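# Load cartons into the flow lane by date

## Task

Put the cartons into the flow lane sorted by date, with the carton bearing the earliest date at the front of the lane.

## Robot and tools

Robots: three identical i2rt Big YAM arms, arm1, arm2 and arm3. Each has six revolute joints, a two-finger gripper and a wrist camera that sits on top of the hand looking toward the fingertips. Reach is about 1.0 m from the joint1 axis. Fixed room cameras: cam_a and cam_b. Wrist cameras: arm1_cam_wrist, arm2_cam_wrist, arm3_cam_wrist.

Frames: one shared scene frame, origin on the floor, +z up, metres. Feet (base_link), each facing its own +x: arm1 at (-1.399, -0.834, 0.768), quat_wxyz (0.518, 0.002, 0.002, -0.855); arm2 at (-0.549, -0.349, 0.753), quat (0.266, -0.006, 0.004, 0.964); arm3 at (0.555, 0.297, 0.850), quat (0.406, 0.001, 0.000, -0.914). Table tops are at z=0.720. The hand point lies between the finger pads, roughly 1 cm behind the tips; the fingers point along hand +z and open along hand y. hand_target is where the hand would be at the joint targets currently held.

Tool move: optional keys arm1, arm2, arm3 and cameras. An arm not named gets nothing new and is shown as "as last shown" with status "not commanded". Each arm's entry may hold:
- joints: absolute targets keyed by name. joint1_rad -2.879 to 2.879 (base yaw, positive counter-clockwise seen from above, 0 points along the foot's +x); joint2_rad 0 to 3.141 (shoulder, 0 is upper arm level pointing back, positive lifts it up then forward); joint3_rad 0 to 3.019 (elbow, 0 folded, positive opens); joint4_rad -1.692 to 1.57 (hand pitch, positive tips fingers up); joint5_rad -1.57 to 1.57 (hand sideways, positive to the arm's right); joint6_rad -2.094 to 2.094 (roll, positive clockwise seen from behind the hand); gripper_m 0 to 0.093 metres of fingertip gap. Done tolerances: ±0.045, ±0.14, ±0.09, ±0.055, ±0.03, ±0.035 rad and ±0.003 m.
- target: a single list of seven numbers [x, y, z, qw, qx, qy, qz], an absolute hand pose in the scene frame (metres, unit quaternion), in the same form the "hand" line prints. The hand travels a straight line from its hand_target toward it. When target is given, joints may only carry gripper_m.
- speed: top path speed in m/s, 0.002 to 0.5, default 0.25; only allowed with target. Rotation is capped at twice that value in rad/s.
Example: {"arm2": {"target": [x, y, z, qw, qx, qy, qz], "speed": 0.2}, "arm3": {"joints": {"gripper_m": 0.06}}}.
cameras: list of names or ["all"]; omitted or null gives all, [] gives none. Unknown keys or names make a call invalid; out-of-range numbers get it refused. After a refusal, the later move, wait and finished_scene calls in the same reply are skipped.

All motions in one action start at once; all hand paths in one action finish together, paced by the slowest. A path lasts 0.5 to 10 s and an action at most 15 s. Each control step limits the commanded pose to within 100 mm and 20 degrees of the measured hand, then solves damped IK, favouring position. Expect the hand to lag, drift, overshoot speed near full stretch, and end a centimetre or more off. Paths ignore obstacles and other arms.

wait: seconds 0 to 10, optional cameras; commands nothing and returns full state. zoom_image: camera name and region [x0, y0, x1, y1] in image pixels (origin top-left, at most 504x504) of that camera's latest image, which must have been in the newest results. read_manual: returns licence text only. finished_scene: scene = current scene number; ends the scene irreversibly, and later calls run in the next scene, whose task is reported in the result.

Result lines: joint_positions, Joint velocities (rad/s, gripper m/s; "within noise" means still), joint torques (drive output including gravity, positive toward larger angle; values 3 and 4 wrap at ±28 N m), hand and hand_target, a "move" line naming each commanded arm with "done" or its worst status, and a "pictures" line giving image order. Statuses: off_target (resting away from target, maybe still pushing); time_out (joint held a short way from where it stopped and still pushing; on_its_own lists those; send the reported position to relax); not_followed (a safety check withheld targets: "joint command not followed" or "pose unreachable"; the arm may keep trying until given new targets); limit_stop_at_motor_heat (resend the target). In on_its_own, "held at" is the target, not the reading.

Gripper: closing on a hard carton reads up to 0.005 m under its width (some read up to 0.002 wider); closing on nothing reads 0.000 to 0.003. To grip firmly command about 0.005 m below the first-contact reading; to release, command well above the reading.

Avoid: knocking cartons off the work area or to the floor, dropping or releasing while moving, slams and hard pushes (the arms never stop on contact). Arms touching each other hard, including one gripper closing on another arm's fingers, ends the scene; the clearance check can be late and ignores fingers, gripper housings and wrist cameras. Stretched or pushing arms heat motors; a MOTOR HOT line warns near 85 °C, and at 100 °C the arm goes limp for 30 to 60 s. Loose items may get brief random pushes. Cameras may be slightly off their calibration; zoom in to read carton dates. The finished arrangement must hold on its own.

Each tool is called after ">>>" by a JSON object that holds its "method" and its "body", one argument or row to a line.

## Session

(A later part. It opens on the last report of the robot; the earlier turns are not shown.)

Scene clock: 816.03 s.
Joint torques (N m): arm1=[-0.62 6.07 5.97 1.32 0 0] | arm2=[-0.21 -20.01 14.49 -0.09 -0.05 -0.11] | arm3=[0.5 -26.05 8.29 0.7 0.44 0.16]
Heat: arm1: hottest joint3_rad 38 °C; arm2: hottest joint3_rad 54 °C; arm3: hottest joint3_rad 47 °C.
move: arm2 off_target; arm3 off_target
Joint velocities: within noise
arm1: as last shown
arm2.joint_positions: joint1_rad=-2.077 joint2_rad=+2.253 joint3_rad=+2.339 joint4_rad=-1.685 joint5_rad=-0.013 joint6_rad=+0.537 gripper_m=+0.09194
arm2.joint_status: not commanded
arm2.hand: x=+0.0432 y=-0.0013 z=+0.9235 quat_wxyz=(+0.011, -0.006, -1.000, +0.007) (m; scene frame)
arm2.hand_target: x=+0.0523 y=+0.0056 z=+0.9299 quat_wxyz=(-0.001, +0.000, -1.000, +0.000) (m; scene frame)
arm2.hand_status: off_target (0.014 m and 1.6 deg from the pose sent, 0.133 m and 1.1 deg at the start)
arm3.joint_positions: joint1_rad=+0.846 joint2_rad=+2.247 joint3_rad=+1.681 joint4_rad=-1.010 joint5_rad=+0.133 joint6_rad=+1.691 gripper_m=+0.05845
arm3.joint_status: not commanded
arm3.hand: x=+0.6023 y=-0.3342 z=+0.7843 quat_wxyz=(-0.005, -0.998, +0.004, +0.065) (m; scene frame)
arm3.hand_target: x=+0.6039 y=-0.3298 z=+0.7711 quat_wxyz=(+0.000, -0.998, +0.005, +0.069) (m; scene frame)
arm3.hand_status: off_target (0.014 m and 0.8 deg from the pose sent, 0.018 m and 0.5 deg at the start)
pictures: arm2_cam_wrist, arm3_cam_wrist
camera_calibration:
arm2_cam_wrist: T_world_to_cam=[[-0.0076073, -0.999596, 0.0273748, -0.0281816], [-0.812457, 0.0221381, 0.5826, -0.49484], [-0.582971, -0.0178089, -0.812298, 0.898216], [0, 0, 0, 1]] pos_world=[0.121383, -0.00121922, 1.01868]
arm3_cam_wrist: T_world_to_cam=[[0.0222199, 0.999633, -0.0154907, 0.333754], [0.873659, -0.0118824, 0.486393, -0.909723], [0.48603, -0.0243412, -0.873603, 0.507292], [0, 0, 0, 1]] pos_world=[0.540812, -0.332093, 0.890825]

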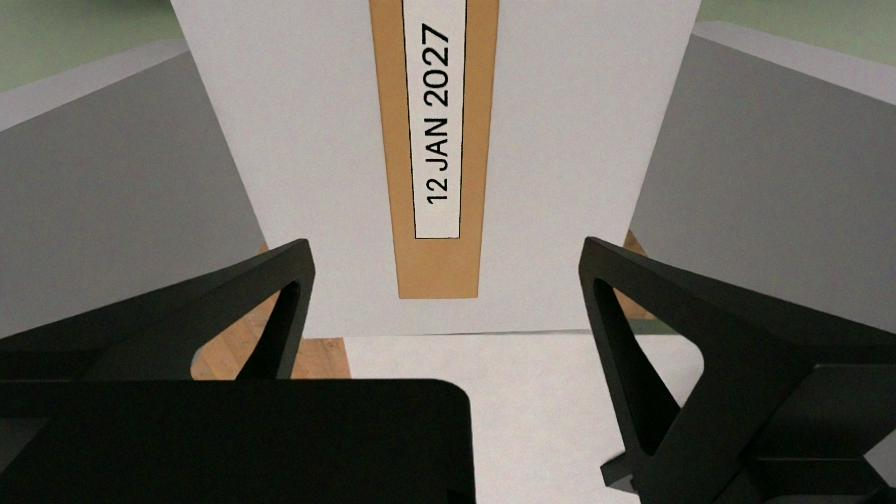

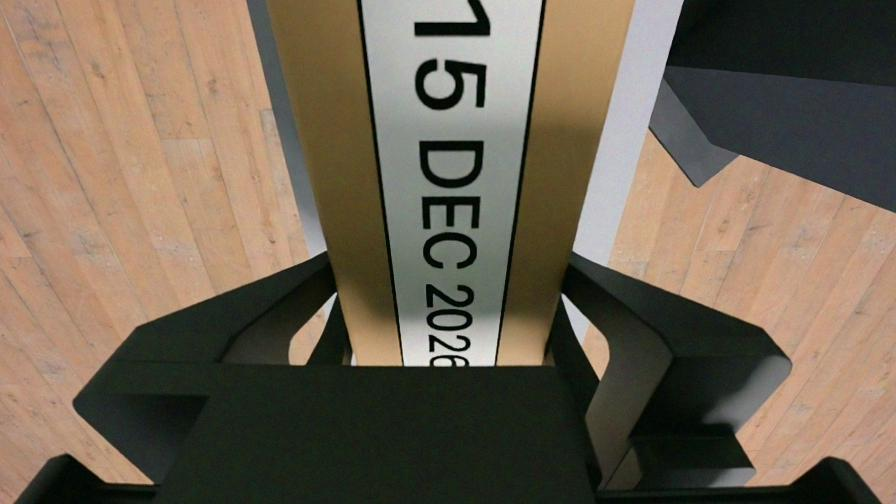

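>>> {"method": "move", "body": {
  "arm2": {"target": [-0.28, 0.01, 0.94, 0, 0, 1, 0], "speed": 0.35},
  "arm3": {"joints": {"gripper_m": 0.092}},
  "cameras": ["arm3_cam_wrist"]
}}

>>> {"method": "move", "body": {
  "arm3": {"target": [0.61, -0.33, 0.93, -0.0004, 0.9976, -0.0052, -0.0689], "speed": 0.25},
  "cameras": ["arm3_cam_wrist"]
}}

>>> {"method": "move", "body": {
  "arm2": {"joints": {"joint1_rad": 1.4, "joint2_rad": 1.2, "joint3_rad": 1.6, "joint4_rad": -1.4, "joint5_rad": 0, "joint6_rad": 0}},
  "arm3": {"joints": {"joint1_rad": 0.061, "joint2_rad": 1.425, "joint3_rad": 1.0, "joint4_rad": -1.16, "joint5_rad": 0, "joint6_rad": 0.897}},
  "cameras": ["cam_b"]
}}

>>> {"method": "zoom_image", "body": {
  "camera": "cam_b",
  "region": [300, 150, 620, 350]
}}

Scene clock: 823.73 s.
Joint torques (N m): arm1=[-0.62 6.01 5.96 1.31 0 0] | arm2=[0.03 -12.04 8.73 0.69 0.12 0.09] | arm3=[0.5 -26.4 8.58 0.62 0.3 0.14]
Heat: arm1: hottest joint3_rad 38 °C; arm2: hottest joint3_rad 54 °C; arm3: hottest joint3_rad 46 °C.
move: arm2 done; arm3 done
Joint velocities: within noise
arm1: as last shown
arm2.joint_positions: joint1_rad=-1.688 joint2_rad=+1.526 joint3_rad=+1.337 joint4_rad=-1.373 joint5_rad=-0.017 joint6_rad=+0.907 gripper_m=+0.09194
arm2.joint_status: not commanded
arm2.hand: x=-0.2777 y=+0.0112 z=+0.9460 quat_wxyz=(-0.001, +0.004, -1.000, -0.003) (m; scene frame)
arm2.hand_target: x=-0.2801 y=+0.0100 z=+0.9400 quat_wxyz=(+0.000, +0.000, -1.000, +0.000) (m; scene frame)
arm2.hand_status: done (0.007 m and 0.6 deg from the pose sent, 0.324 m and 1.6 deg at the start)
arm3.joint_positions: joint1_rad=+0.846 joint2_rad=+2.247 joint3_rad=+1.677 joint4_rad=-1.006 joint5_rad=+0.136 joint6_rad=+1.691 gripper_m=+0.09194
arm3.joint_status: all done
arm3.hand: x=+0.6016 y=-0.3334 z=+0.7831 quat_wxyz=(-0.005, -0.998, +0.004, +0.067) (m; scene frame)
arm3.hand_target: x=+0.6039 y=-0.3298 z=+0.7711 quat_wxyz=(+0.000, -0.998, +0.005, +0.069) (m; scene frame)
arm3.hand_status: not commanded
pictures: arm3_cam_wrist
camera_calibration:
arm3_cam_wrist: T_world_to_cam=[[0.0225249, 0.999625, -0.0156024, 0.332879], [0.875367, -0.0121814, 0.483305, -0.907285], [0.482933, -0.0245442, -0.875313, 0.509795], [0, 0, 0, 1]] pos_world=[0.540513, -0.331293, 0.889919]

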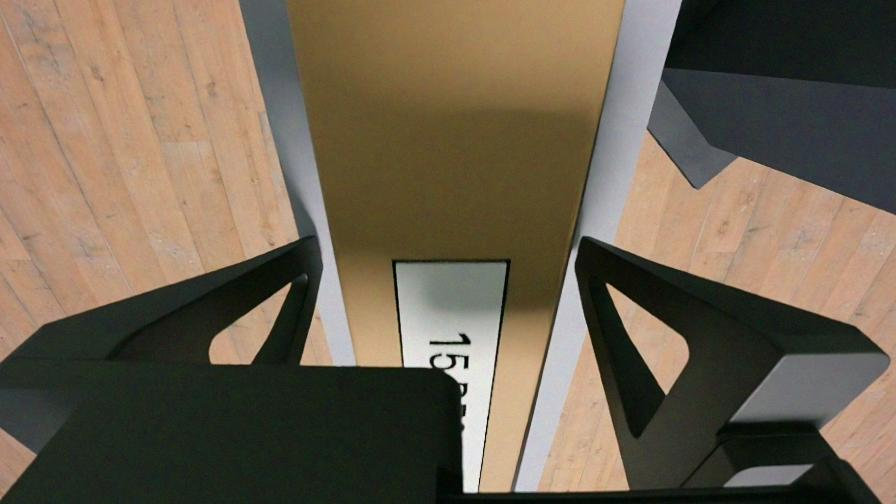

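Scene clock: 825.23 s.
Joint torques (N m): arm1=[-0.5 6.07 5.98 1.31 0 0] | arm2=[0.03 -12.1 8.72 0.68 0.12 0.09] | arm3=[0.85 -24.88 13.68 -0.06 0.31 0.15]
Heat: arm1: hottest joint3_rad 38 °C; arm2: hottest joint3_rad 54 °C; arm3: hottest joint3_rad 46 °C.
move: arm3 off_target
Joint velocities: within noise
arm1: as last shown
arm2.joint_positions: joint1_rad=-1.688 joint2_rad=+1.526 joint3_rad=+1.337 joint4_rad=-1.373 joint5_rad=-0.016 joint6_rad=+0.907 gripper_m=+0.09194
arm2.joint_status: not commanded
arm2.hand: x=-0.2776 y=+0.0112 z=+0.9460 quat_wxyz=(-0.001, +0.004, -1.000, -0.003) (m; scene frame)
arm2.hand_target: x=-0.2800 y=+0.0100 z=+0.9400 quat_wxyz=(+0.000, +0.000, -1.000, +0.000) (m; scene frame)
arm2.hand_status: not commanded
arm3.joint_positions: joint1_rad=+0.851 joint2_rad=+2.064 joint3_rad=+1.768 joint4_rad=-1.306 joint5_rad=+0.136 joint6_rad=+1.701 gripper_m=+0.09194
arm3.joint_status: not commanded
arm3.hand: x=+0.6024 y=-0.3198 z=+0.9265 quat_wxyz=(+0.007, -0.998, +0.006, +0.068) (m; scene frame)
arm3.hand_target: x=+0.6100 y=-0.3296 z=+0.9302 quat_wxyz=(+0.000, -0.998, +0.005, +0.069) (m; scene frame)
arm3.hand_status: off_target (0.013 m and 0.8 deg from the pose sent, 0.147 m and 0.7 deg at the start)
pictures: arm3_cam_wrist
camera_calibration:
arm3_cam_wrist: T_world_to_cam=[[0.0281436, 0.999565, 0.00876421, 0.295562], [0.876657, -0.0288938, 0.480248, -0.980408], [0.480292, -0.00583267, -0.877089, 0.644497], [0, 0, 0, 1]] pos_world=[0.541616, -0.320002, 1.03353]

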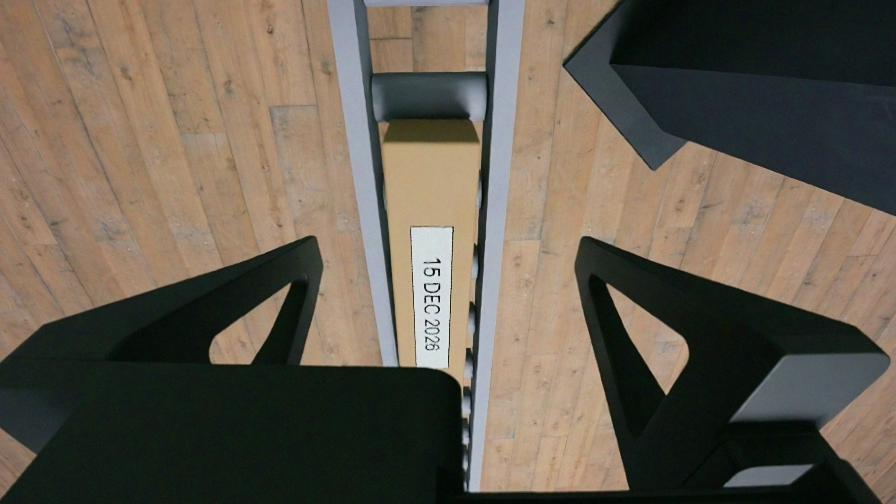

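Scene clock: 827.70 s.
Joint torques (N m): arm1=[-0.62 6.07 5.97 1.32 0 0] | arm2=[0.5 -7.65 11.89 1.01 0.02 -0.11] | arm3=[-0.73 -13.39 10.04 0.4 0.01 -0.02]
Heat: arm1: hottest joint3_rad 38 °C; arm2: hottest joint3_rad 54 °C; arm3: hottest joint3_rad 46 °C.
move: arm2 done; arm3 done
Joint velocities: within noise
arm1: as last shown
arm2.joint_positions: joint1_rad=+1.392 joint2_rad=+1.206 joint3_rad=+1.582 joint4_rad=-1.391 joint5_rad=-0.001 joint6_rad=+0.009 gripper_m=+0.09202
arm2.joint_status: all done
arm2.hand: x=-0.8392 y=-0.6713 z=+1.1940 quat_wxyz=(+0.122, +0.878, +0.392, -0.247) (m; scene frame)
arm2.hand_target: x=-0.8352 y=-0.6716 z=+1.2041 quat_wxyz=(+0.125, +0.873, +0.398, -0.254) (m; scene frame)
arm2.hand_status: not commanded
arm3.joint_positions: joint1_rad=+0.071 joint2_rad=+1.419 joint3_rad=+0.998 joint4_rad=-1.161 joint5_rad=+0.003 joint6_rad=+0.905 gripper_m=+0.09194
arm3.joint_status: all done
arm3.hand: x=+0.3211 y=+0.0004 z=+0.9628 quat_wxyz=(+0.005, -1.000, -0.001, -0.003) (m; scene frame)
arm3.hand_target: x=+0.3180 y=+0.0019 z=+0.9613 quat_wxyz=(+0.006, -1.000, +0.000, -0.006) (m; scene frame)
arm3.hand_status: not commanded
pictures: cam_b

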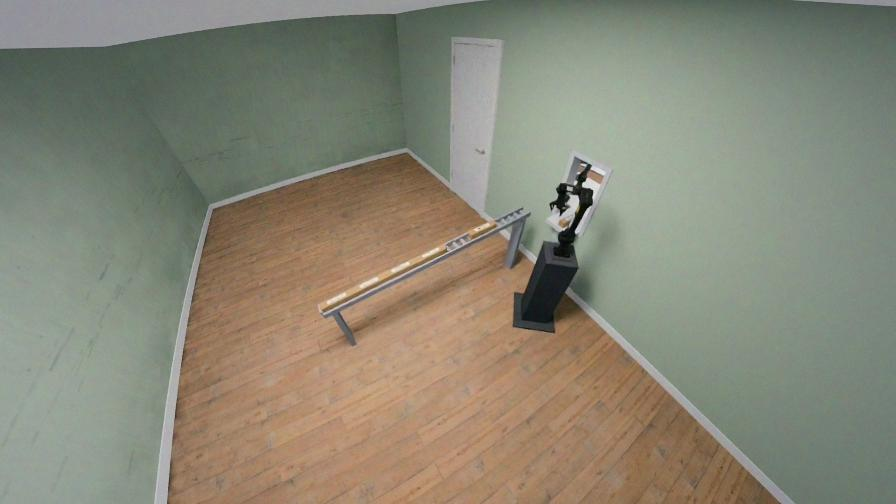

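Scaled by 1.575 from the camera's 896x504 image, which has a finer 1280x720 frame.

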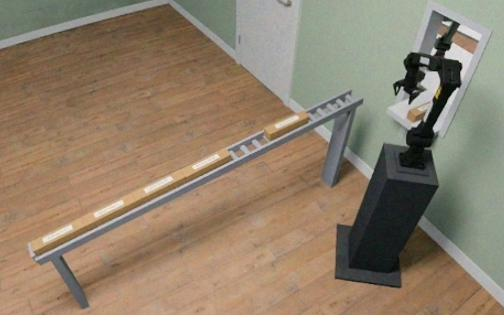

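>>> {"method": "move", "body": {
  "arm3": {"target": [0.035, 0.0, 0.90, 0, -0.9997, 0.0227, 0], "speed": 0.3},
  "cameras": ["arm3_cam_wrist"]
}}

>>> {"method": "zoom_image", "body": {
  "camera": "arm3_cam_wrist",
  "region": [300, 0, 600, 300]
}}

Scene clock: 837.80 s.
Joint torques (N m): arm1=[-0.56 6.07 6 1.31 0 0] | arm2=[0.56 -7.65 11.89 0.96 0.01 -0.11] | arm3=[0.21 -22.12 14.09 -0.01 -0.02 -0.03]
Heat: arm1: hottest joint3_rad 38 °C; arm2: hottest joint3_rad 54 °C; arm3: hottest joint3_rad 45 °C.
move: arm3 off_target
Joint velocities: within noise
arm1, arm2: as last shown
arm3.joint_positions: joint1_rad=-0.316 joint2_rad=+1.984 joint3_rad=+1.571 joint4_rad=-1.164 joint5_rad=+0.003 joint6_rad=+0.575 gripper_m=+0.09194
arm3.joint_status: not commanded
arm3.hand: x=+0.0469 y=+0.0076 z=+0.9001 quat_wxyz=(+0.003, -1.000, +0.027, -0.003) (m; scene frame)
arm3.hand_target: x=+0.0354 y=+0.0003 z=+0.9001 quat_wxyz=(+0.000, -1.000, +0.023, +0.000) (m; scene frame)
arm3.hand_status: off_target (0.014 m and 0.7 deg from the pose sent, 0.293 m and 2.8 deg at the start)
pictures: arm3_cam_wrist
camera_calibration:
arm3_cam_wrist: T_world_to_cam=[[0.0701718, 0.997527, 0.00391523, -0.0135259], [0.798094, -0.0584963, 0.599686, -0.574901], [0.598432, -0.0389564, -0.800226, 0.815552], [0, 0, 0, 1]] pos_world=[-0.0282786, 0.0116339, 0.997438]

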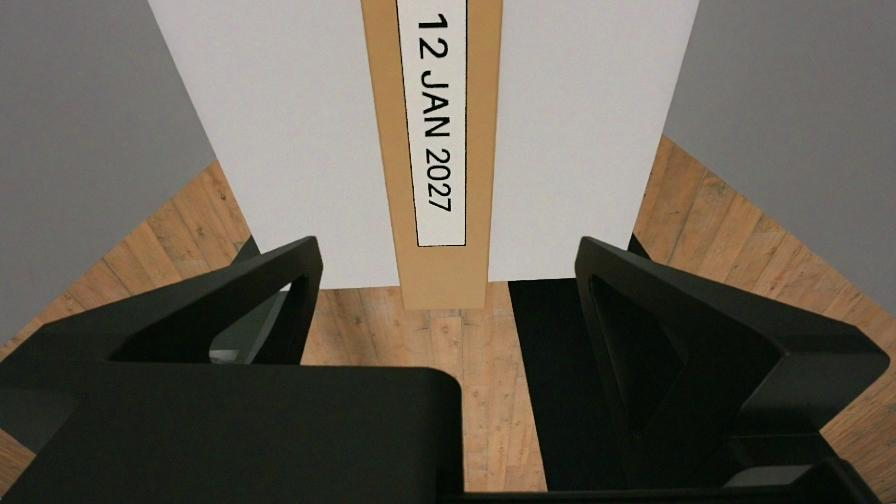

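Scaled by 1.680 from the camera's 896x504 image, which has a finer 1280x720 frame.

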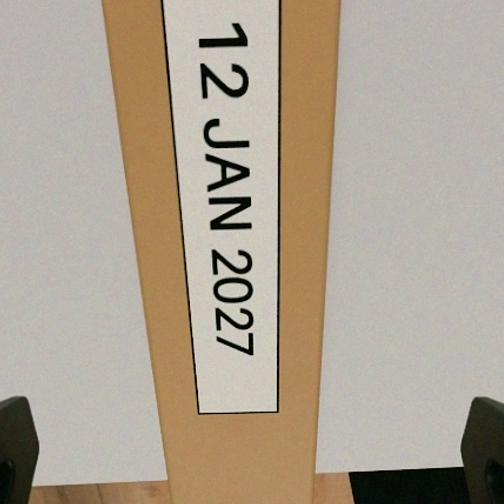

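>>> {"method": "move", "body": {
  "arm3": {"target": [0.022, 0.0, 0.792, 0, -0.9997, 0.0227, 0], "speed": 0.15},
  "cameras": []
}}

>>> {"method": "move", "body": {
  "arm3": {"joints": {"gripper_m": 0.054}},
  "cameras": ["arm3_cam_wrist"]
}}

>>> {"method": "move", "body": {
  "arm3": {"target": [0.05, 0.0, 0.94, 0, -0.9999, 0.01, 0], "speed": 0.25},
  "cameras": []
}}

>>> {"method": "move", "body": {
  "arm3": {"target": [0.32, 0.0, 0.98, 0, 1, 0, 0], "speed": 0.35},
  "cameras": ["cam_b"]
}}

>>> {"method": "move", "body": {
  "arm3": {"joints": {"joint1_rad": 0.84, "joint2_rad": 2.12, "joint3_rad": 1.80, "joint4_rad": -1.29, "joint5_rad": 0.134, "joint6_rad": 1.69}},
  "cameras": ["arm3_cam_wrist"]
}}

Scene clock: 845.50 s.
Joint torques (N m): arm1=[-0.62 6.12 5.98 1.32 0.01 0] | arm2=[0.56 -7.71 11.92 0.99 0.01 -0.11] | arm3=[-0.79 -24.23 9.95 0.66 -0.02 -0.01]
Heat: arm1: hottest joint3_rad 38 °C; arm2: hottest joint3_rad 53 °C; arm3: hottest joint3_rad 45 °C.
move: arm3 off_target
Joint velocities: within noise
arm1.joint_positions: joint1_rad=+1.017 joint2_rad=+0.400 joint3_rad=+1.499 joint4_rad=-1.493 joint5_rad=+0.002 joint6_rad=+0.003 gripper_m=+0.08996
arm1.joint_status: not commanded
arm1.hand: x=-1.3494 y=-0.9237 z=+1.3536 quat_wxyz=(-0.482, -0.415, -0.722, +0.272) (m; scene frame)
arm1.hand_target: x=-1.3511 y=-0.9235 z=+1.3522 quat_wxyz=(-0.477, -0.420, -0.721, +0.275) (m; scene frame)
arm1.hand_status: not commanded
arm2: as last shown
arm3.joint_positions: joint1_rad=-0.316 joint2_rad=+2.151 joint3_rad=+1.571 joint4_rad=-0.983 joint5_rad=+0.003 joint6_rad=+0.564 gripper_m=+0.09194
arm3.joint_status: not commanded
arm3.hand: x=+0.0269 y=-0.0040 z=+0.8037 quat_wxyz=(-0.001, -1.000, +0.022, +0.003) (m; scene frame)
arm3.hand_target: x=+0.0223 y=+0.0002 z=+0.7920 quat_wxyz=(+0.000, -1.000, +0.023, +0.000) (m; scene frame)
arm3.hand_status: off_target (0.013 m and 0.4 deg from the pose sent, 0.111 m and 0.7 deg at the start)
pictures: none
No camera images: "cameras" was empty.

Scene clock: 846.17 s.
Joint torques (N m): arm1=[-0.56 6.12 5.98 1.31 0 0] | arm2=[0.56 -7.71 11.89 0.99 0.01 -0.11] | arm3=[-0.67 -24 9.98 0.79 0 -0.01]
Heat: arm1: hottest joint3_rad 38 °C; arm2: hottest joint3_rad 53 °C; arm3: hottest joint3_rad 45 °C.
move: arm3 off_target
Joint velocities: within noise
arm1, arm2: as last shown
arm3.joint_positions: joint1_rad=-0.316 joint2_rad=+2.151 joint3_rad=+1.571 joint4_rad=-0.983 joint5_rad=+0.003 joint6_rad=+0.563 gripper_m=+0.05833
arm3.joint_status: gripper_m off_target (ended at +0.05835, target +0.05400)
arm3.hand: x=+0.0267 y=-0.0038 z=+0.8037 quat_wxyz=(-0.001, -1.000, +0.021, +0.003) (m; scene frame)
arm3.hand_target: x=+0.0224 y=+0.0002 z=+0.7920 quat_wxyz=(+0.000, -1.000, +0.023, +0.000) (m; scene frame)
arm3.hand_status: not commanded
pictures: arm3_cam_wrist
camera_calibration:
arm3_cam_wrist: T_world_to_cam=[[0.0584564, 0.998283, -0.00384737, 0.00618077], [0.80595, -0.0449191, 0.590276, -0.49427], [0.58909, -0.0376062, -0.807192, 0.755875], [0, 0, 0, 1]] pos_world=[-0.0472823, 0.0000532822, 0.901916]

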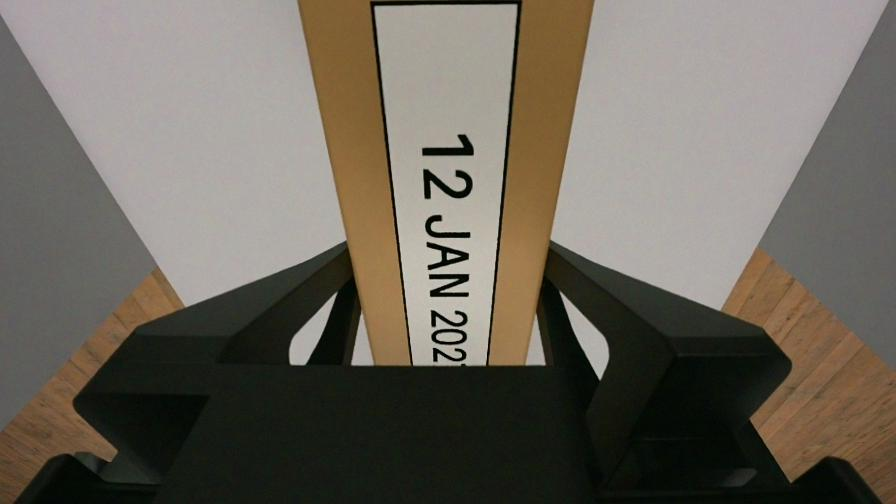

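Scene clock: 847.60 s.
Joint torques (N m): arm1=[-0.56 6.12 5.98 1.31 0 0] | arm2=[0.56 -7.59 11.9 1.01 0.01 -0.11] | arm3=[1.2 -24.23 14.48 -0.02 0 -0.01]
Heat: arm1: hottest joint3_rad 38 °C; arm2: hottest joint3_rad 53 °C; arm3: hottest joint3_rad 45 °C.
move: arm3 off_target
Joint velocities: within noise
arm1, arm2: as last shown
arm3.joint_positions: joint1_rad=-0.314 joint2_rad=+1.943 joint3_rad=+1.568 joint4_rad=-1.234 joint5_rad=+0.003 joint6_rad=+0.561 gripper_m=+0.05833
arm3.joint_status: not commanded
arm3.hand: x=+0.0612 y=+0.0144 z=+0.9218 quat_wxyz=(+0.011, -1.000, +0.019, -0.017) (m; scene frame)
arm3.hand_target: x=+0.0508 y=+0.0005 z=+0.9401 quat_wxyz=(+0.000, -1.000, +0.010, +0.000) (m; scene frame)
arm3.hand_status: off_target (0.026 m and 2.6 deg from the pose sent, 0.138 m and 1.4 deg at the start)
pictures: none
No camera images: "cameras" was empty.

Scene clock: 849.47 s.
Joint torques (N m): arm1=[-0.56 6.12 5.98 1.31 0 0] | arm2=[0.5 -7.71 11.88 0.99 0.01 -0.11] | arm3=[0.73 -15.62 10.41 -0.03 0.21 0.15]
Heat: arm1: hottest joint3_rad 38 °C; arm2: hottest joint3_rad 53 °C; arm3: hottest joint3_rad 45 °C.
move: arm3 done
Joint velocities: within noise
arm1, arm2: as last shown
arm3.joint_positions: joint1_rad=+0.061 joint2_rad=+1.413 joint3_rad=+1.019 joint4_rad=-1.187 joint5_rad=-0.002 joint6_rad=+0.897 gripper_m=+0.05833
arm3.joint_status: not commanded
arm3.hand: x=+0.3172 y=+0.0010 z=+0.9722 quat_wxyz=(+0.004, -1.000, +0.000, -0.005) (m; scene frame)
arm3.hand_target: x=+0.3199 y=+0.0000 z=+0.9800 quat_wxyz=(+0.000, -1.000, +0.000, +0.000) (m; scene frame)
arm3.hand_status: done (0.008 m and 0.7 deg from the pose sent, 0.266 m and 3.2 deg at the start)
pictures: cam_b

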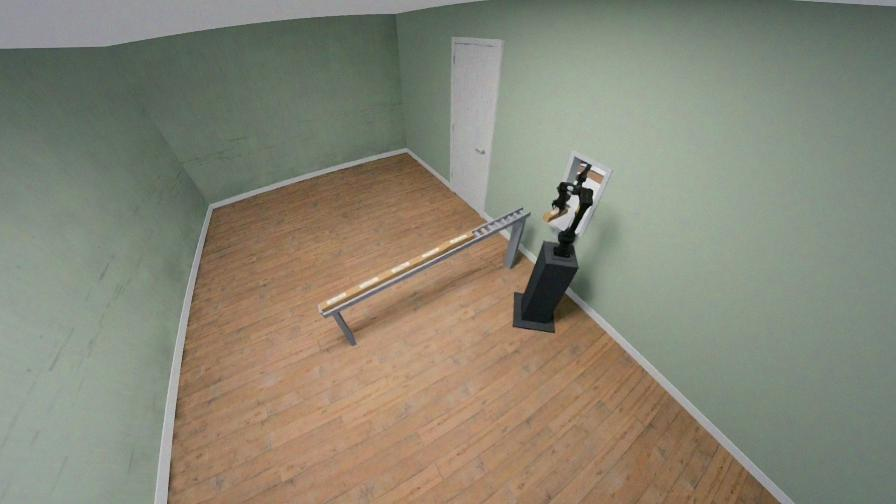

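Scene clock: 851.30 s.
Joint torques (N m): arm1=[-0.62 6.07 5.97 1.31 0 -0.01] | arm2=[0.56 -7.65 11.9 0.99 0.01 -0.11] | arm3=[-0.03 -27.58 14.69 -0.12 0.3 0.16]
Heat: arm1: hottest joint3_rad 38 °C; arm2: hottest joint3_rad 53 °C; arm3: hottest joint3_rad 46 °C.
move: arm3 done
Joint velocities: within noise
arm1, arm2: as last shown
arm3.joint_positions: joint1_rad=+0.839 joint2_rad=+2.126 joint3_rad=+1.747 joint4_rad=-1.283 joint5_rad=+0.131 joint6_rad=+1.681 gripper_m=+0.05834
arm3.joint_status: all done
arm3.hand: x=+0.5958 y=-0.3132 z=+0.8820 quat_wxyz=(+0.038, -0.997, +0.000, +0.069) (m; scene frame)
arm3.hand_target: x=+0.5975 y=-0.3318 z=+0.9037 quat_wxyz=(+0.012, -0.998, +0.005, +0.068) (m; scene frame)
arm3.hand_status: not commanded
pictures: arm3_cam_wrist
camera_calibration:
arm3_cam_wrist: T_world_to_cam=[[0.0201415, 0.99722, 0.0717389, 0.237991], [0.877369, -0.0520348, 0.476987, -0.957801], [0.479394, 0.0533342, -0.875978, 0.626707], [0, 0, 0, 1]] pos_world=[0.535111, -0.320593, 0.988766]

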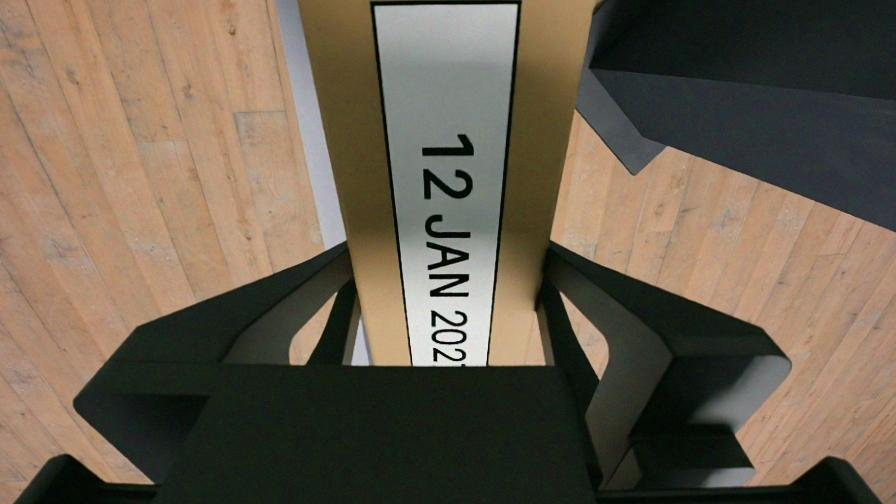

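>>> {"method": "move", "body": {
  "arm3": {"target": [0.603, -0.337, 0.825, -0.0004, 0.9976, -0.0052, -0.0689], "speed": 0.12},
  "cameras": ["arm3_cam_wrist"]
}}

>>> {"method": "move", "body": {
  "arm3": {"target": [0.604, -0.335, 0.805, -0.0004, 0.9976, -0.0052, -0.0689], "speed": 0.05},
  "cameras": ["arm3_cam_wrist"]
}}

>>> {"method": "move", "body": {
  "arm3": {"target": [0.604, -0.334, 0.792, -0.0004, 0.9976, -0.0052, -0.0689], "speed": 0.05},
  "cameras": ["arm3_cam_wrist"]
}}

Scene clock: 859.10 s.
Joint torques (N m): arm1=[-0.56 6.12 5.97 1.32 0 0] | arm2=[0.56 -7.71 11.9 0.99 0.01 -0.11] | arm3=[0.91 -27.46 10.32 0.49 0.35 0.14]
Heat: arm1: hottest joint3_rad 38 °C; arm2: hottest joint3_rad 53 °C; arm3: hottest joint3_rad 47 °C.
move: arm3 done
Joint velocities: within noise
arm1, arm2: as last shown
arm3.joint_positions: joint1_rad=+0.839 joint2_rad=+2.204 joint3_rad=+1.716 joint4_rad=-1.116 joint5_rad=+0.135 joint6_rad=+1.688 gripper_m=+0.05834
arm3.joint_status: not commanded
arm3.hand: x=+0.5972 y=-0.3315 z=+0.8223 quat_wxyz=(+0.009, -0.998, +0.005, +0.068) (m; scene frame)
arm3.hand_target: x=+0.6029 y=-0.3368 z=+0.8249 quat_wxyz=(+0.000, -0.998, +0.005, +0.069) (m; scene frame)
arm3.hand_status: done (0.008 m and 1.0 deg from the pose sent, 0.062 m and 4.4 deg at the start)
pictures: arm3_cam_wrist
camera_calibration:
arm3_cam_wrist: T_world_to_cam=[[0.02672, 0.999559, 0.0129254, 0.305613], [0.87599, -0.029642, 0.481417, -0.927], [0.481588, -0.00154091, -0.876396, 0.555583], [0, 0, 0, 1]] pos_world=[0.536315, -0.3321, 0.929234]

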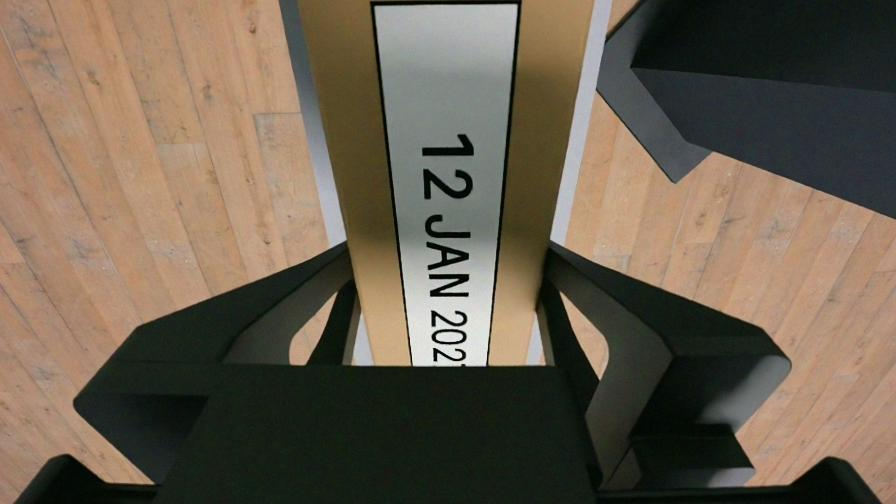

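Scene clock: 860.23 s.
Joint torques (N m): arm1=[-0.62 6.07 5.98 1.31 0 0] | arm2=[0.5 -7.65 11.89 1.01 0.01 -0.11] | arm3=[1.14 -26.4 9.69 0.5 0.35 0.14]
Heat: arm1: hottest joint3_rad 38 °C; arm2: hottest joint3_rad 53 °C; arm3: hottest joint3_rad 47 °C.
move: arm3 done
Joint velocities: within noise
arm1: as last shown
arm2.joint_positions: joint1_rad=+1.392 joint2_rad=+1.206 joint3_rad=+1.582 joint4_rad=-1.391 joint5_rad=-0.001 joint6_rad=+0.009 gripper_m=+0.09202
arm2.joint_status: not commanded
arm2.hand: x=-0.8392 y=-0.6713 z=+1.1940 quat_wxyz=(+0.122, +0.878, +0.392, -0.247) (m; scene frame)
arm2.hand_target: x=-0.8352 y=-0.6716 z=+1.2041 quat_wxyz=(+0.125, +0.873, +0.398, -0.254) (m; scene frame)
arm2.hand_status: not commanded
arm3.joint_positions: joint1_rad=+0.839 joint2_rad=+2.214 joint3_rad=+1.703 joint4_rad=-1.076 joint5_rad=+0.135 joint6_rad=+1.690 gripper_m=+0.05834
arm3.joint_status: not commanded
arm3.hand: x=+0.5975 y=-0.3337 z=+0.8115 quat_wxyz=(+0.001, -0.998, +0.007, +0.067) (m; scene frame)
arm3.hand_target: x=+0.6039 y=-0.3349 z=+0.8052 quat_wxyz=(+0.000, -0.998, +0.005, +0.069) (m; scene frame)
arm3.hand_status: done (0.009 m and 0.3 deg from the pose sent, 0.019 m and 1.0 deg at the start)
pictures: arm3_cam_wrist
camera_calibration:
arm3_cam_wrist: T_world_to_cam=[[0.0286591, 0.999583, -0.00356342, 0.320263], [0.875116, -0.0233674, 0.483349, -0.92102], [0.483064, -0.0169708, -0.875421, 0.539069], [0, 0, 0, 1]] pos_world=[0.536416, -0.332503, 0.918227]

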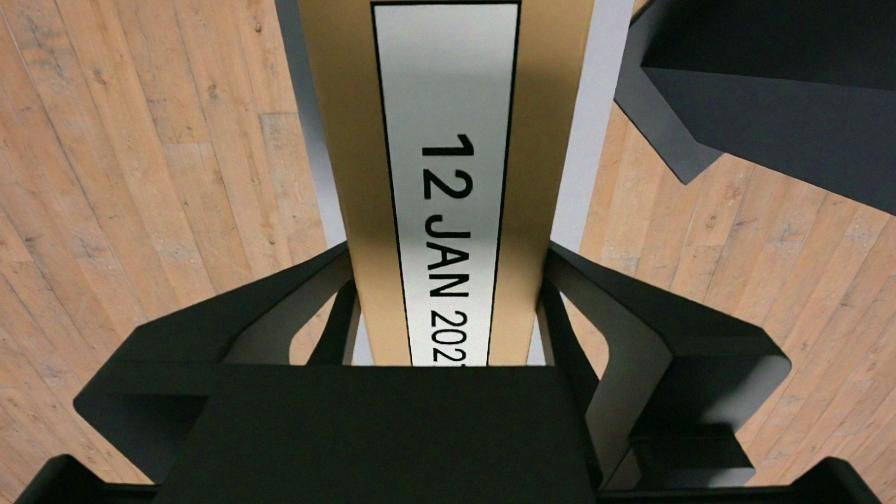

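Scene clock: 861.20 s.
Joint torques (N m): arm1=[-0.5 6.07 5.97 1.32 0 0] | arm2=[0.5 -7.65 11.89 0.99 0.01 -0.11] | arm3=[0.67 -25.64 9.33 0.58 0.35 0.15]
Heat: arm1: hottest joint3_rad 38 °C; arm2: hottest joint3_rad 53 °C; arm3: hottest joint3_rad 47 °C.
move: arm3 off_target
Joint velocities: within noise
arm1, arm2: as last shown
arm3.joint_positions: joint1_rad=+0.842 joint2_rad=+2.222 joint3_rad=+1.695 joint4_rad=-1.052 joint5_rad=+0.135 joint6_rad=+1.691 gripper_m=+0.05834
arm3.joint_status: not commanded
arm3.hand: x=+0.5991 y=-0.3350 z=+0.8044 quat_wxyz=(-0.004, -0.998, +0.006, +0.066) (m; scene frame)
arm3.hand_target: x=+0.6040 y=-0.3337 z=+0.7921 quat_wxyz=(+0.000, -0.998, +0.005, +0.069) (m; scene frame)
arm3.hand_status: off_target (0.013 m and 0.6 deg from the pose sent, 0.020 m and 0.3 deg at the start)
pictures: arm3_cam_wrist
camera_calibration:
arm3_cam_wrist: T_world_to_cam=[[0.0267946, 0.99956, -0.0127159, 0.329926], [0.874663, -0.017284, 0.484423, -0.917617], [0.48399, -0.024102, -0.874741, 0.528628], [0, 0, 0, 1]] pos_world=[0.537915, -0.3329, 0.911123]

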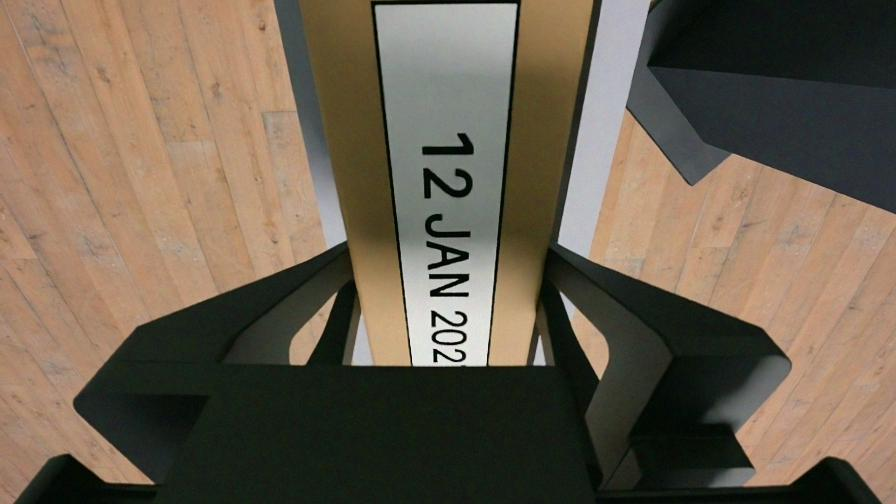

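>>> {"method": "move", "body": {
  "arm3": {"joints":{"gripper_m":0.092}},
  "cameras": ["arm3_cam_wrist","cam_b"]
}}

Scene clock: 875.53 s.
Joint torques (N m): arm1=[-0.5 6.07 5.97 1.32 0 0] | arm2=[0.56 -7.65 11.92 1.01 0.01 -0.11] | arm3=[0.91 -25.64 9.35 0.57 0.31 0.15]
Heat: arm1: hottest joint3_rad 38 °C; arm2: hottest joint3_rad 53 °C; arm3: hottest joint3_rad 46 °C.
move: arm3 done
Joint velocities: within noise
arm1.joint_positions: joint1_rad=+1.017 joint2_rad=+0.400 joint3_rad=+1.499 joint4_rad=-1.493 joint5_rad=+0.002 joint6_rad=+0.003 gripper_m=+0.08996
arm1.joint_status: not commanded
arm1.hand: x=-1.3494 y=-0.9237 z=+1.3536 quat_wxyz=(-0.482, -0.415, -0.722, +0.272) (m; scene frame)
arm1.hand_target: x=-1.3511 y=-0.9235 z=+1.3522 quat_wxyz=(-0.477, -0.420, -0.721, +0.275) (m; scene frame)
arm1.hand_status: not commanded
arm2: as last shown
arm3.joint_positions: joint1_rad=+0.842 joint2_rad=+2.222 joint3_rad=+1.695 joint4_rad=-1.051 joint5_rad=+0.136 joint6_rad=+1.691 gripper_m=+0.09183
arm3.joint_status: all done
arm3.hand: x=+0.5989 y=-0.3354 z=+0.8044 quat_wxyz=(-0.004, -0.998, +0.006, +0.067) (m; scene frame)
arm3.hand_target: x=+0.6040 y=-0.3337 z=+0.7921 quat_wxyz=(+0.000, -0.998, +0.005, +0.069) (m; scene frame)
arm3.hand_status: not commanded
pictures: arm3_cam_wrist, cam_b
camera_calibration:
arm3_cam_wrist: T_world_to_cam=[[0.0271279, 0.999533, -0.0140411, 0.33115], [0.875374, -0.016971, 0.483149, -0.916698], [0.482685, -0.025398, -0.875425, 0.529649], [0, 0, 0, 1]] pos_world=[0.537815, -0.3331, 0.91122]

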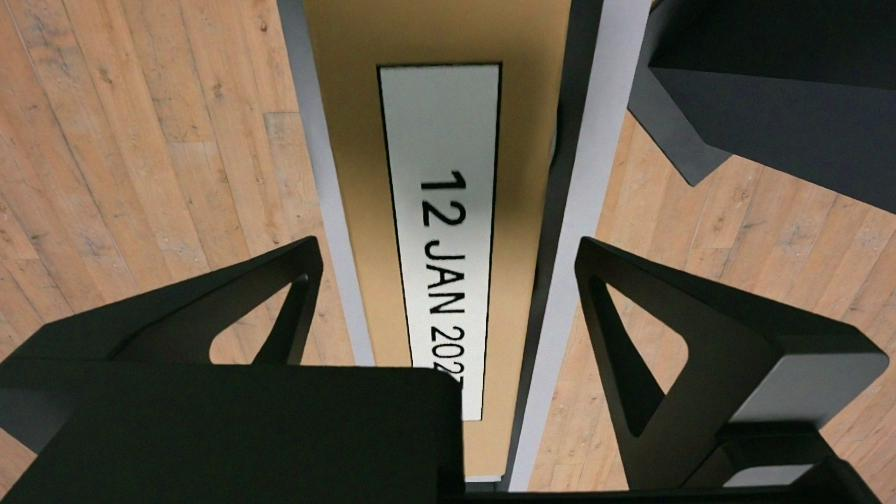

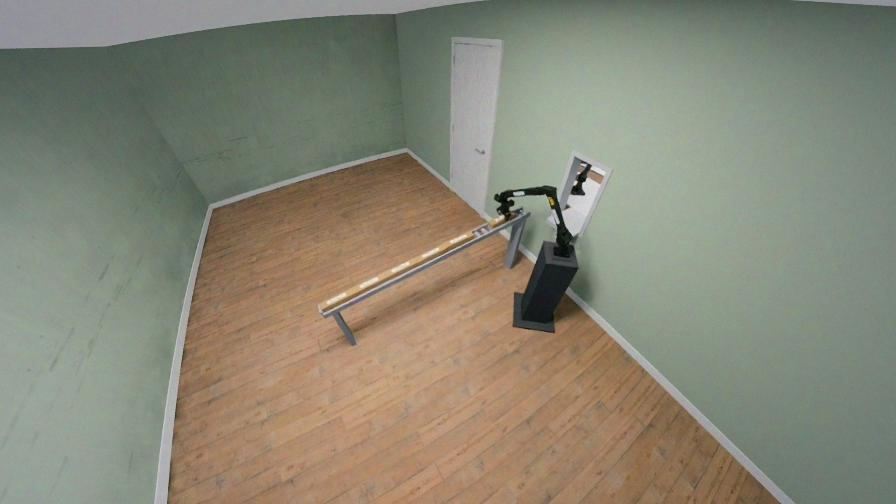

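>>> {"method": "move", "body": {
  "arm3": {"target":[0.607,-0.331,0.93,-0.0004,0.9976,-0.0052,-0.0689],"speed":0.2},
  "cameras": ["arm3_cam_wrist","cam_b"]
}}

>>> {"method": "zoom_image", "body": {
  "camera": "cam_b",
  "region": [300, 150, 620, 350]
}}

Scene clock: 881.07 s.
Joint torques (N m): arm1=[-0.56 6.01 5.98 1.31 0 0] | arm2=[0.56 -7.59 11.9 0.99 0.01 -0.11] | arm3=[0.91 -25.41 13.89 -0.08 0.3 0.14]
Heat: arm1: hottest joint3_rad 38 °C; arm2: hottest joint3_rad 53 °C; arm3: hottest joint3_rad 45 °C.
move: arm3 off_target
Joint velocities: within noise
arm1, arm2: as last shown
arm3.joint_positions: joint1_rad=+0.845 joint2_rad=+2.071 joint3_rad=+1.769 joint4_rad=-1.306 joint5_rad=+0.136 joint6_rad=+1.696 gripper_m=+0.09193
arm3.joint_status: not commanded
arm3.hand: x=+0.5991 y=-0.3197 z=+0.9223 quat_wxyz=(+0.011, -0.998, +0.006, +0.069) (m; scene frame)
arm3.hand_target: x=+0.6070 y=-0.3305 z=+0.9301 quat_wxyz=(+0.000, -0.998, +0.005, +0.069) (m; scene frame)
arm3.hand_status: off_target (0.016 m and 1.2 deg from the pose sent, 0.126 m and 0.6 deg at the start)
pictures: arm3_cam_wrist, cam_b
camera_calibration:
arm3_cam_wrist: T_world_to_cam=[[0.0285335, 0.999456, 0.016535, 0.288146], [0.876982, -0.032968, 0.479391, -0.976208], [0.479676, 0.000822157, -0.877445, 0.645182], [0, 0, 0, 1]] pos_world=[0.538416, -0.320703, 1.02933]

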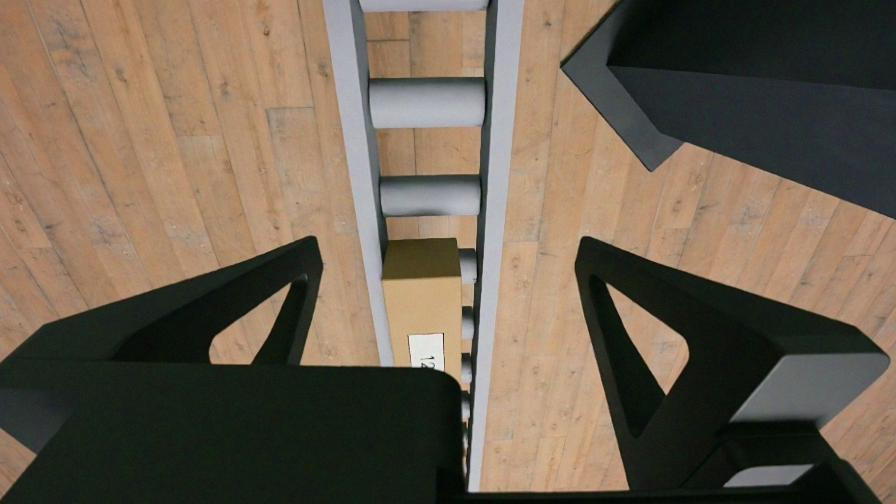

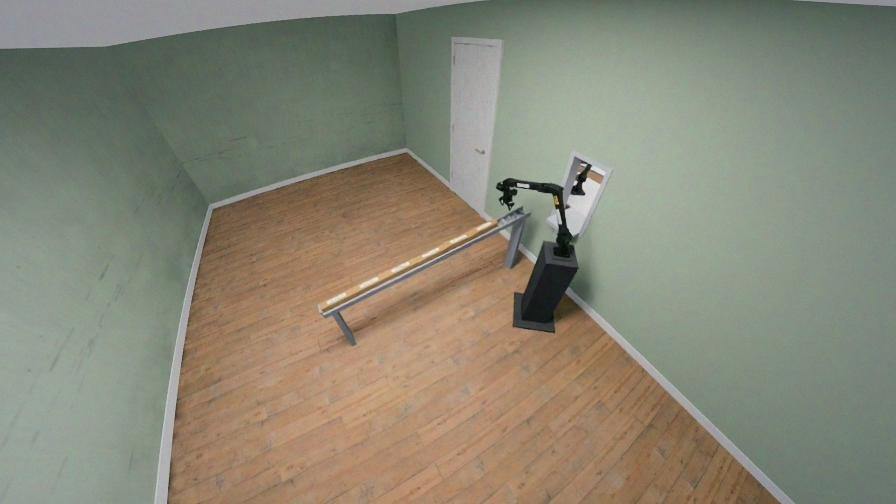

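Scaled by 1.575 from the camera's 896x504 image, which has a finer 1280x720 frame.

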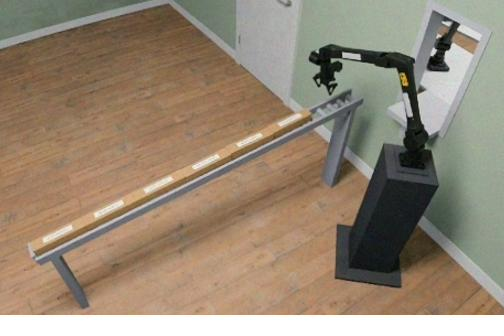

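>>> {"method": "move", "body": {
  "arm3": {"joints":{"joint1_rad":0.84,"joint2_rad":2.12,"joint3_rad":1.80,"joint4_rad":-1.29,"joint5_rad":0.134,"joint6_rad":1.69}},
  "arm2": {"joints":{"joint1_rad":-1.669,"joint2_rad":1.53,"joint3_rad":1.35,"joint4_rad":-1.325,"joint5_rad":0,"joint6_rad":0.934,"gripper_m":0.092}},
  "cameras": ["arm3_cam_wrist","arm2_cam_wrist","arm1_cam_wrist"]
}}

Scene clock: 932.33 s.
Joint torques (N m): arm1=[-0.56 6.07 5.97 1.29 0 0] | arm2=[-0.21 -12.69 10.43 0.06 0.03 0.08] | arm3=[-0.26 -23.94 12.98 0.51 0.12 0]
Heat: arm1: hottest joint3_rad 38 °C; arm2: hottest joint3_rad 53 °C; arm3: hottest joint3_rad 48 °C.
move: arm2 done; arm3 done
Joint velocities: within noise
arm1: as last shown
arm2.joint_positions: joint1_rad=-1.668 joint2_rad=+1.534 joint3_rad=+1.345 joint4_rad=-1.318 joint5_rad=+0.001 joint6_rad=+0.924 gripper_m=+0.09208
arm2.joint_status: all done
arm2.hand: x=-0.2727 y=+0.0279 z=+0.9455 quat_wxyz=(-0.024, +0.005, -1.000, -0.019) (m; scene frame)
arm2.hand_target: x=-0.2726 y=+0.0275 z=+0.9494 quat_wxyz=(-0.024, +0.000, -0.999, -0.021) (m; scene frame)
arm2.hand_status: not commanded
arm3.joint_positions: joint1_rad=+0.845 joint2_rad=+2.091 joint3_rad=+1.769 joint4_rad=-1.299 joint5_rad=+0.136 joint6_rad=+1.696 gripper_m=+0.09193
arm3.joint_status: all done
arm3.hand: x=+0.5992 y=-0.3203 z=+0.9102 quat_wxyz=(+0.017, -0.997, +0.006, +0.069) (m; scene frame)
arm3.hand_target: x=+0.5975 y=-0.3319 z=+0.9038 quat_wxyz=(+0.012, -0.998, +0.006, +0.068) (m; scene frame)
arm3.hand_status: not commanded
pictures: arm1_cam_wrist, arm2_cam_wrist, arm3_cam_wrist
camera_calibration:
arm1_cam_wrist: T_world_to_cam=[[-0.848642, -0.52881, -0.0128867, -1.6129], [-0.459827, 0.749541, -0.476181, 0.714178], [0.261469, -0.398182, -0.879253, 1.29872], [0, 0, 0, 1]] pos_world=[-1.37995, -0.871095, 1.4612]
arm2_cam_wrist: T_world_to_cam=[[0.0155725, -0.999567, -0.0249569, 0.0537394], [-0.850832, -0.0263577, 0.524776, -0.719489], [-0.525207, 0.0130621, -0.850874, 0.783797], [0, 0, 0, 1]] pos_world=[-0.201346, 0.0245141, 1.04582]
arm3_cam_wrist: T_world_to_cam=[[0.0289288, 0.99916, 0.0290249, 0.277127], [0.877657, -0.0392871, 0.477676, -0.971301], [0.478415, 0.0116553, -0.878056, 0.639269], [0, 0, 0, 1]] pos_world=[0.538617, -0.322504, 1.01724]

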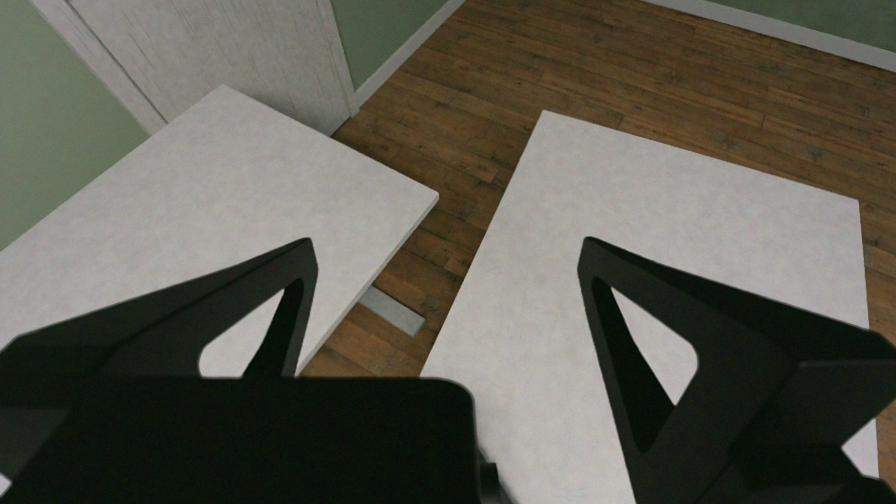

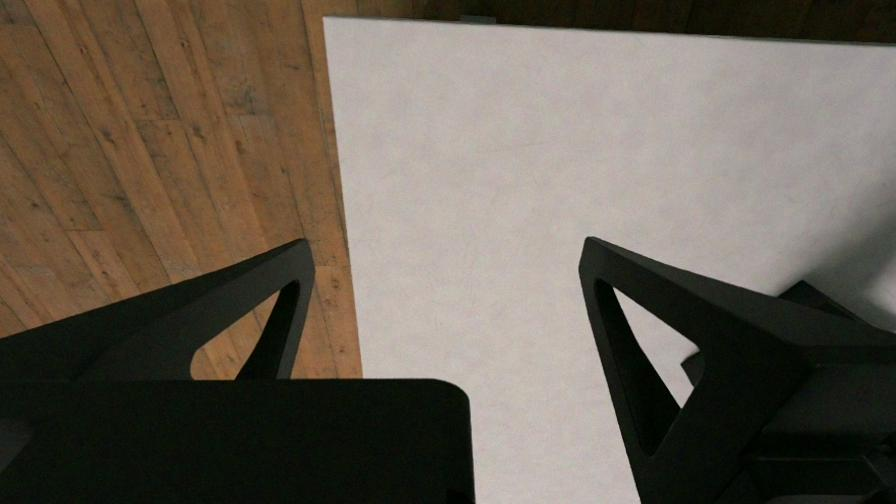

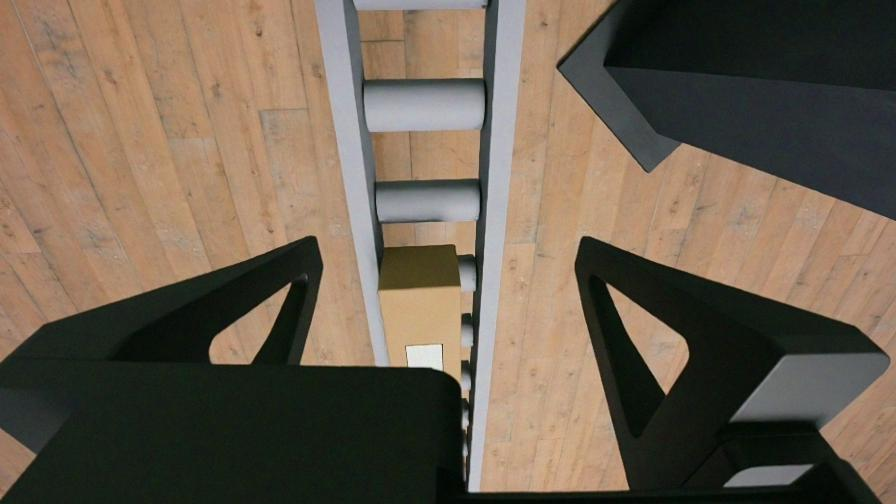

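>>> {"method": "move", "body": {
  "arm3": {"joints":{"joint1_rad":0.061,"joint2_rad":1.425,"joint3_rad":1.0,"joint4_rad":-1.16,"joint5_rad":0.0,"joint6_rad":0.897}},
  "arm2": {"target":[0.055,0.008,0.94,0,0,1,0],"speed":0.3},
  "cameras": ["arm3_cam_wrist","arm2_cam_wrist"]
}}

Scene clock: 937.83 s.
Joint torques (N m): arm1=[-0.56 6.01 5.97 1.29 0 0] | arm2=[0.09 -20.72 14.45 -0.1 -0.05 -0.13] | arm3=[-0.67 -13.51 10.13 0.34 -0.01 -0.03]
Heat: arm1: hottest joint3_rad 38 °C; arm2: hottest joint3_rad 54 °C; arm3: hottest joint3_rad 48 °C.
move: arm2 off_target; arm3 done
Joint velocities: within noise
arm1: as last shown
arm2.joint_positions: joint1_rad=-2.080 joint2_rad=+2.244 joint3_rad=+2.359 joint4_rad=-1.687 joint5_rad=-0.013 joint6_rad=+0.539 gripper_m=+0.09208
arm2.joint_status: not commanded
arm2.hand: x=+0.0468 y=-0.0012 z=+0.9364 quat_wxyz=(-0.001, -0.008, -1.000, +0.001) (m; scene frame)
arm2.hand_target: x=+0.0541 y=+0.0076 z=+0.9398 quat_wxyz=(-0.009, +0.000, -1.000, -0.005) (m; scene frame)
arm2.hand_status: off_target (0.013 m and 1.0 deg from the pose sent, 0.328 m and 3.6 deg at the start; a joint's target at an end of its range on 23 of 67 steps)
arm3.joint_positions: joint1_rad=+0.072 joint2_rad=+1.419 joint3_rad=+0.999 joint4_rad=-1.161 joint5_rad=+0.003 joint6_rad=+0.905 gripper_m=+0.09194
arm3.joint_status: all done
arm3.hand: x=+0.3210 y=+0.0003 z=+0.9630 quat_wxyz=(+0.005, -1.000, -0.001, -0.003) (m; scene frame)
arm3.hand_target: x=+0.3179 y=+0.0019 z=+0.9613 quat_wxyz=(+0.006, -1.000, +0.000, -0.005) (m; scene frame)
arm3.hand_status: not commanded
pictures: arm2_cam_wrist, arm3_cam_wrist
camera_calibration:
arm2_cam_wrist: T_world_to_cam=[[-0.0118485, -0.999829, 0.0141897, -0.0158143], [-0.82526, 0.0177908, 0.564473, -0.481919], [-0.564629, -0.005022, -0.82533, 0.922191], [0, 0, 0, 1]] pos_world=[0.1228, -0.0026066, 1.03337]
arm3_cam_wrist: T_world_to_cam=[[0.0129584, 0.999883, 0.00813576, -0.0113279], [0.799392, -0.0152471, 0.600616, -0.833147], [0.60067, -0.00127938, -0.799496, 0.700002], [0, 0, 0, 1]] pos_world=[0.245688, -0.000480964, 1.06014]

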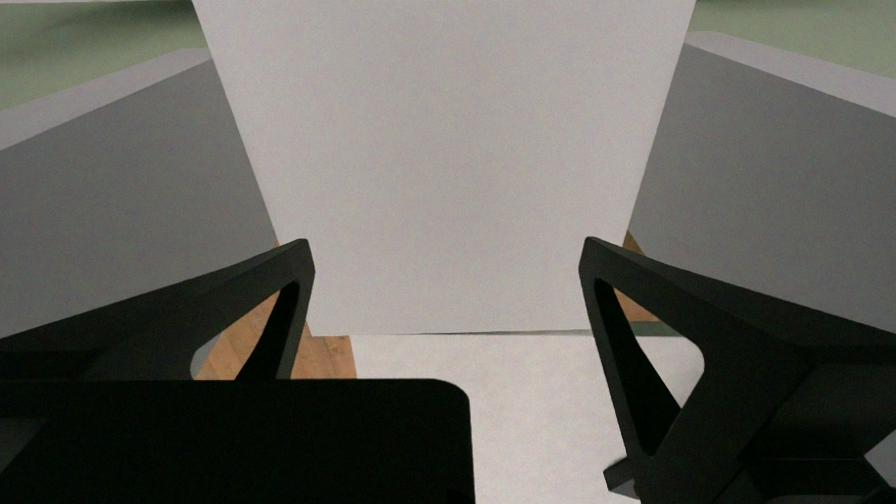

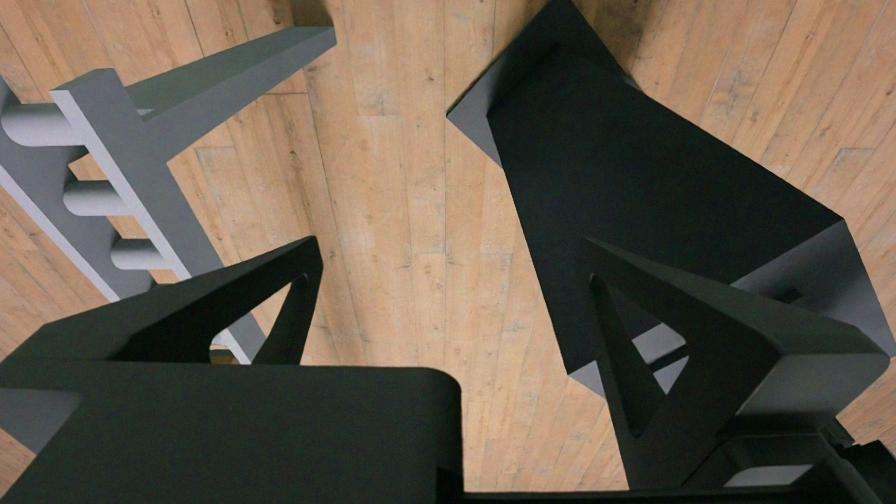

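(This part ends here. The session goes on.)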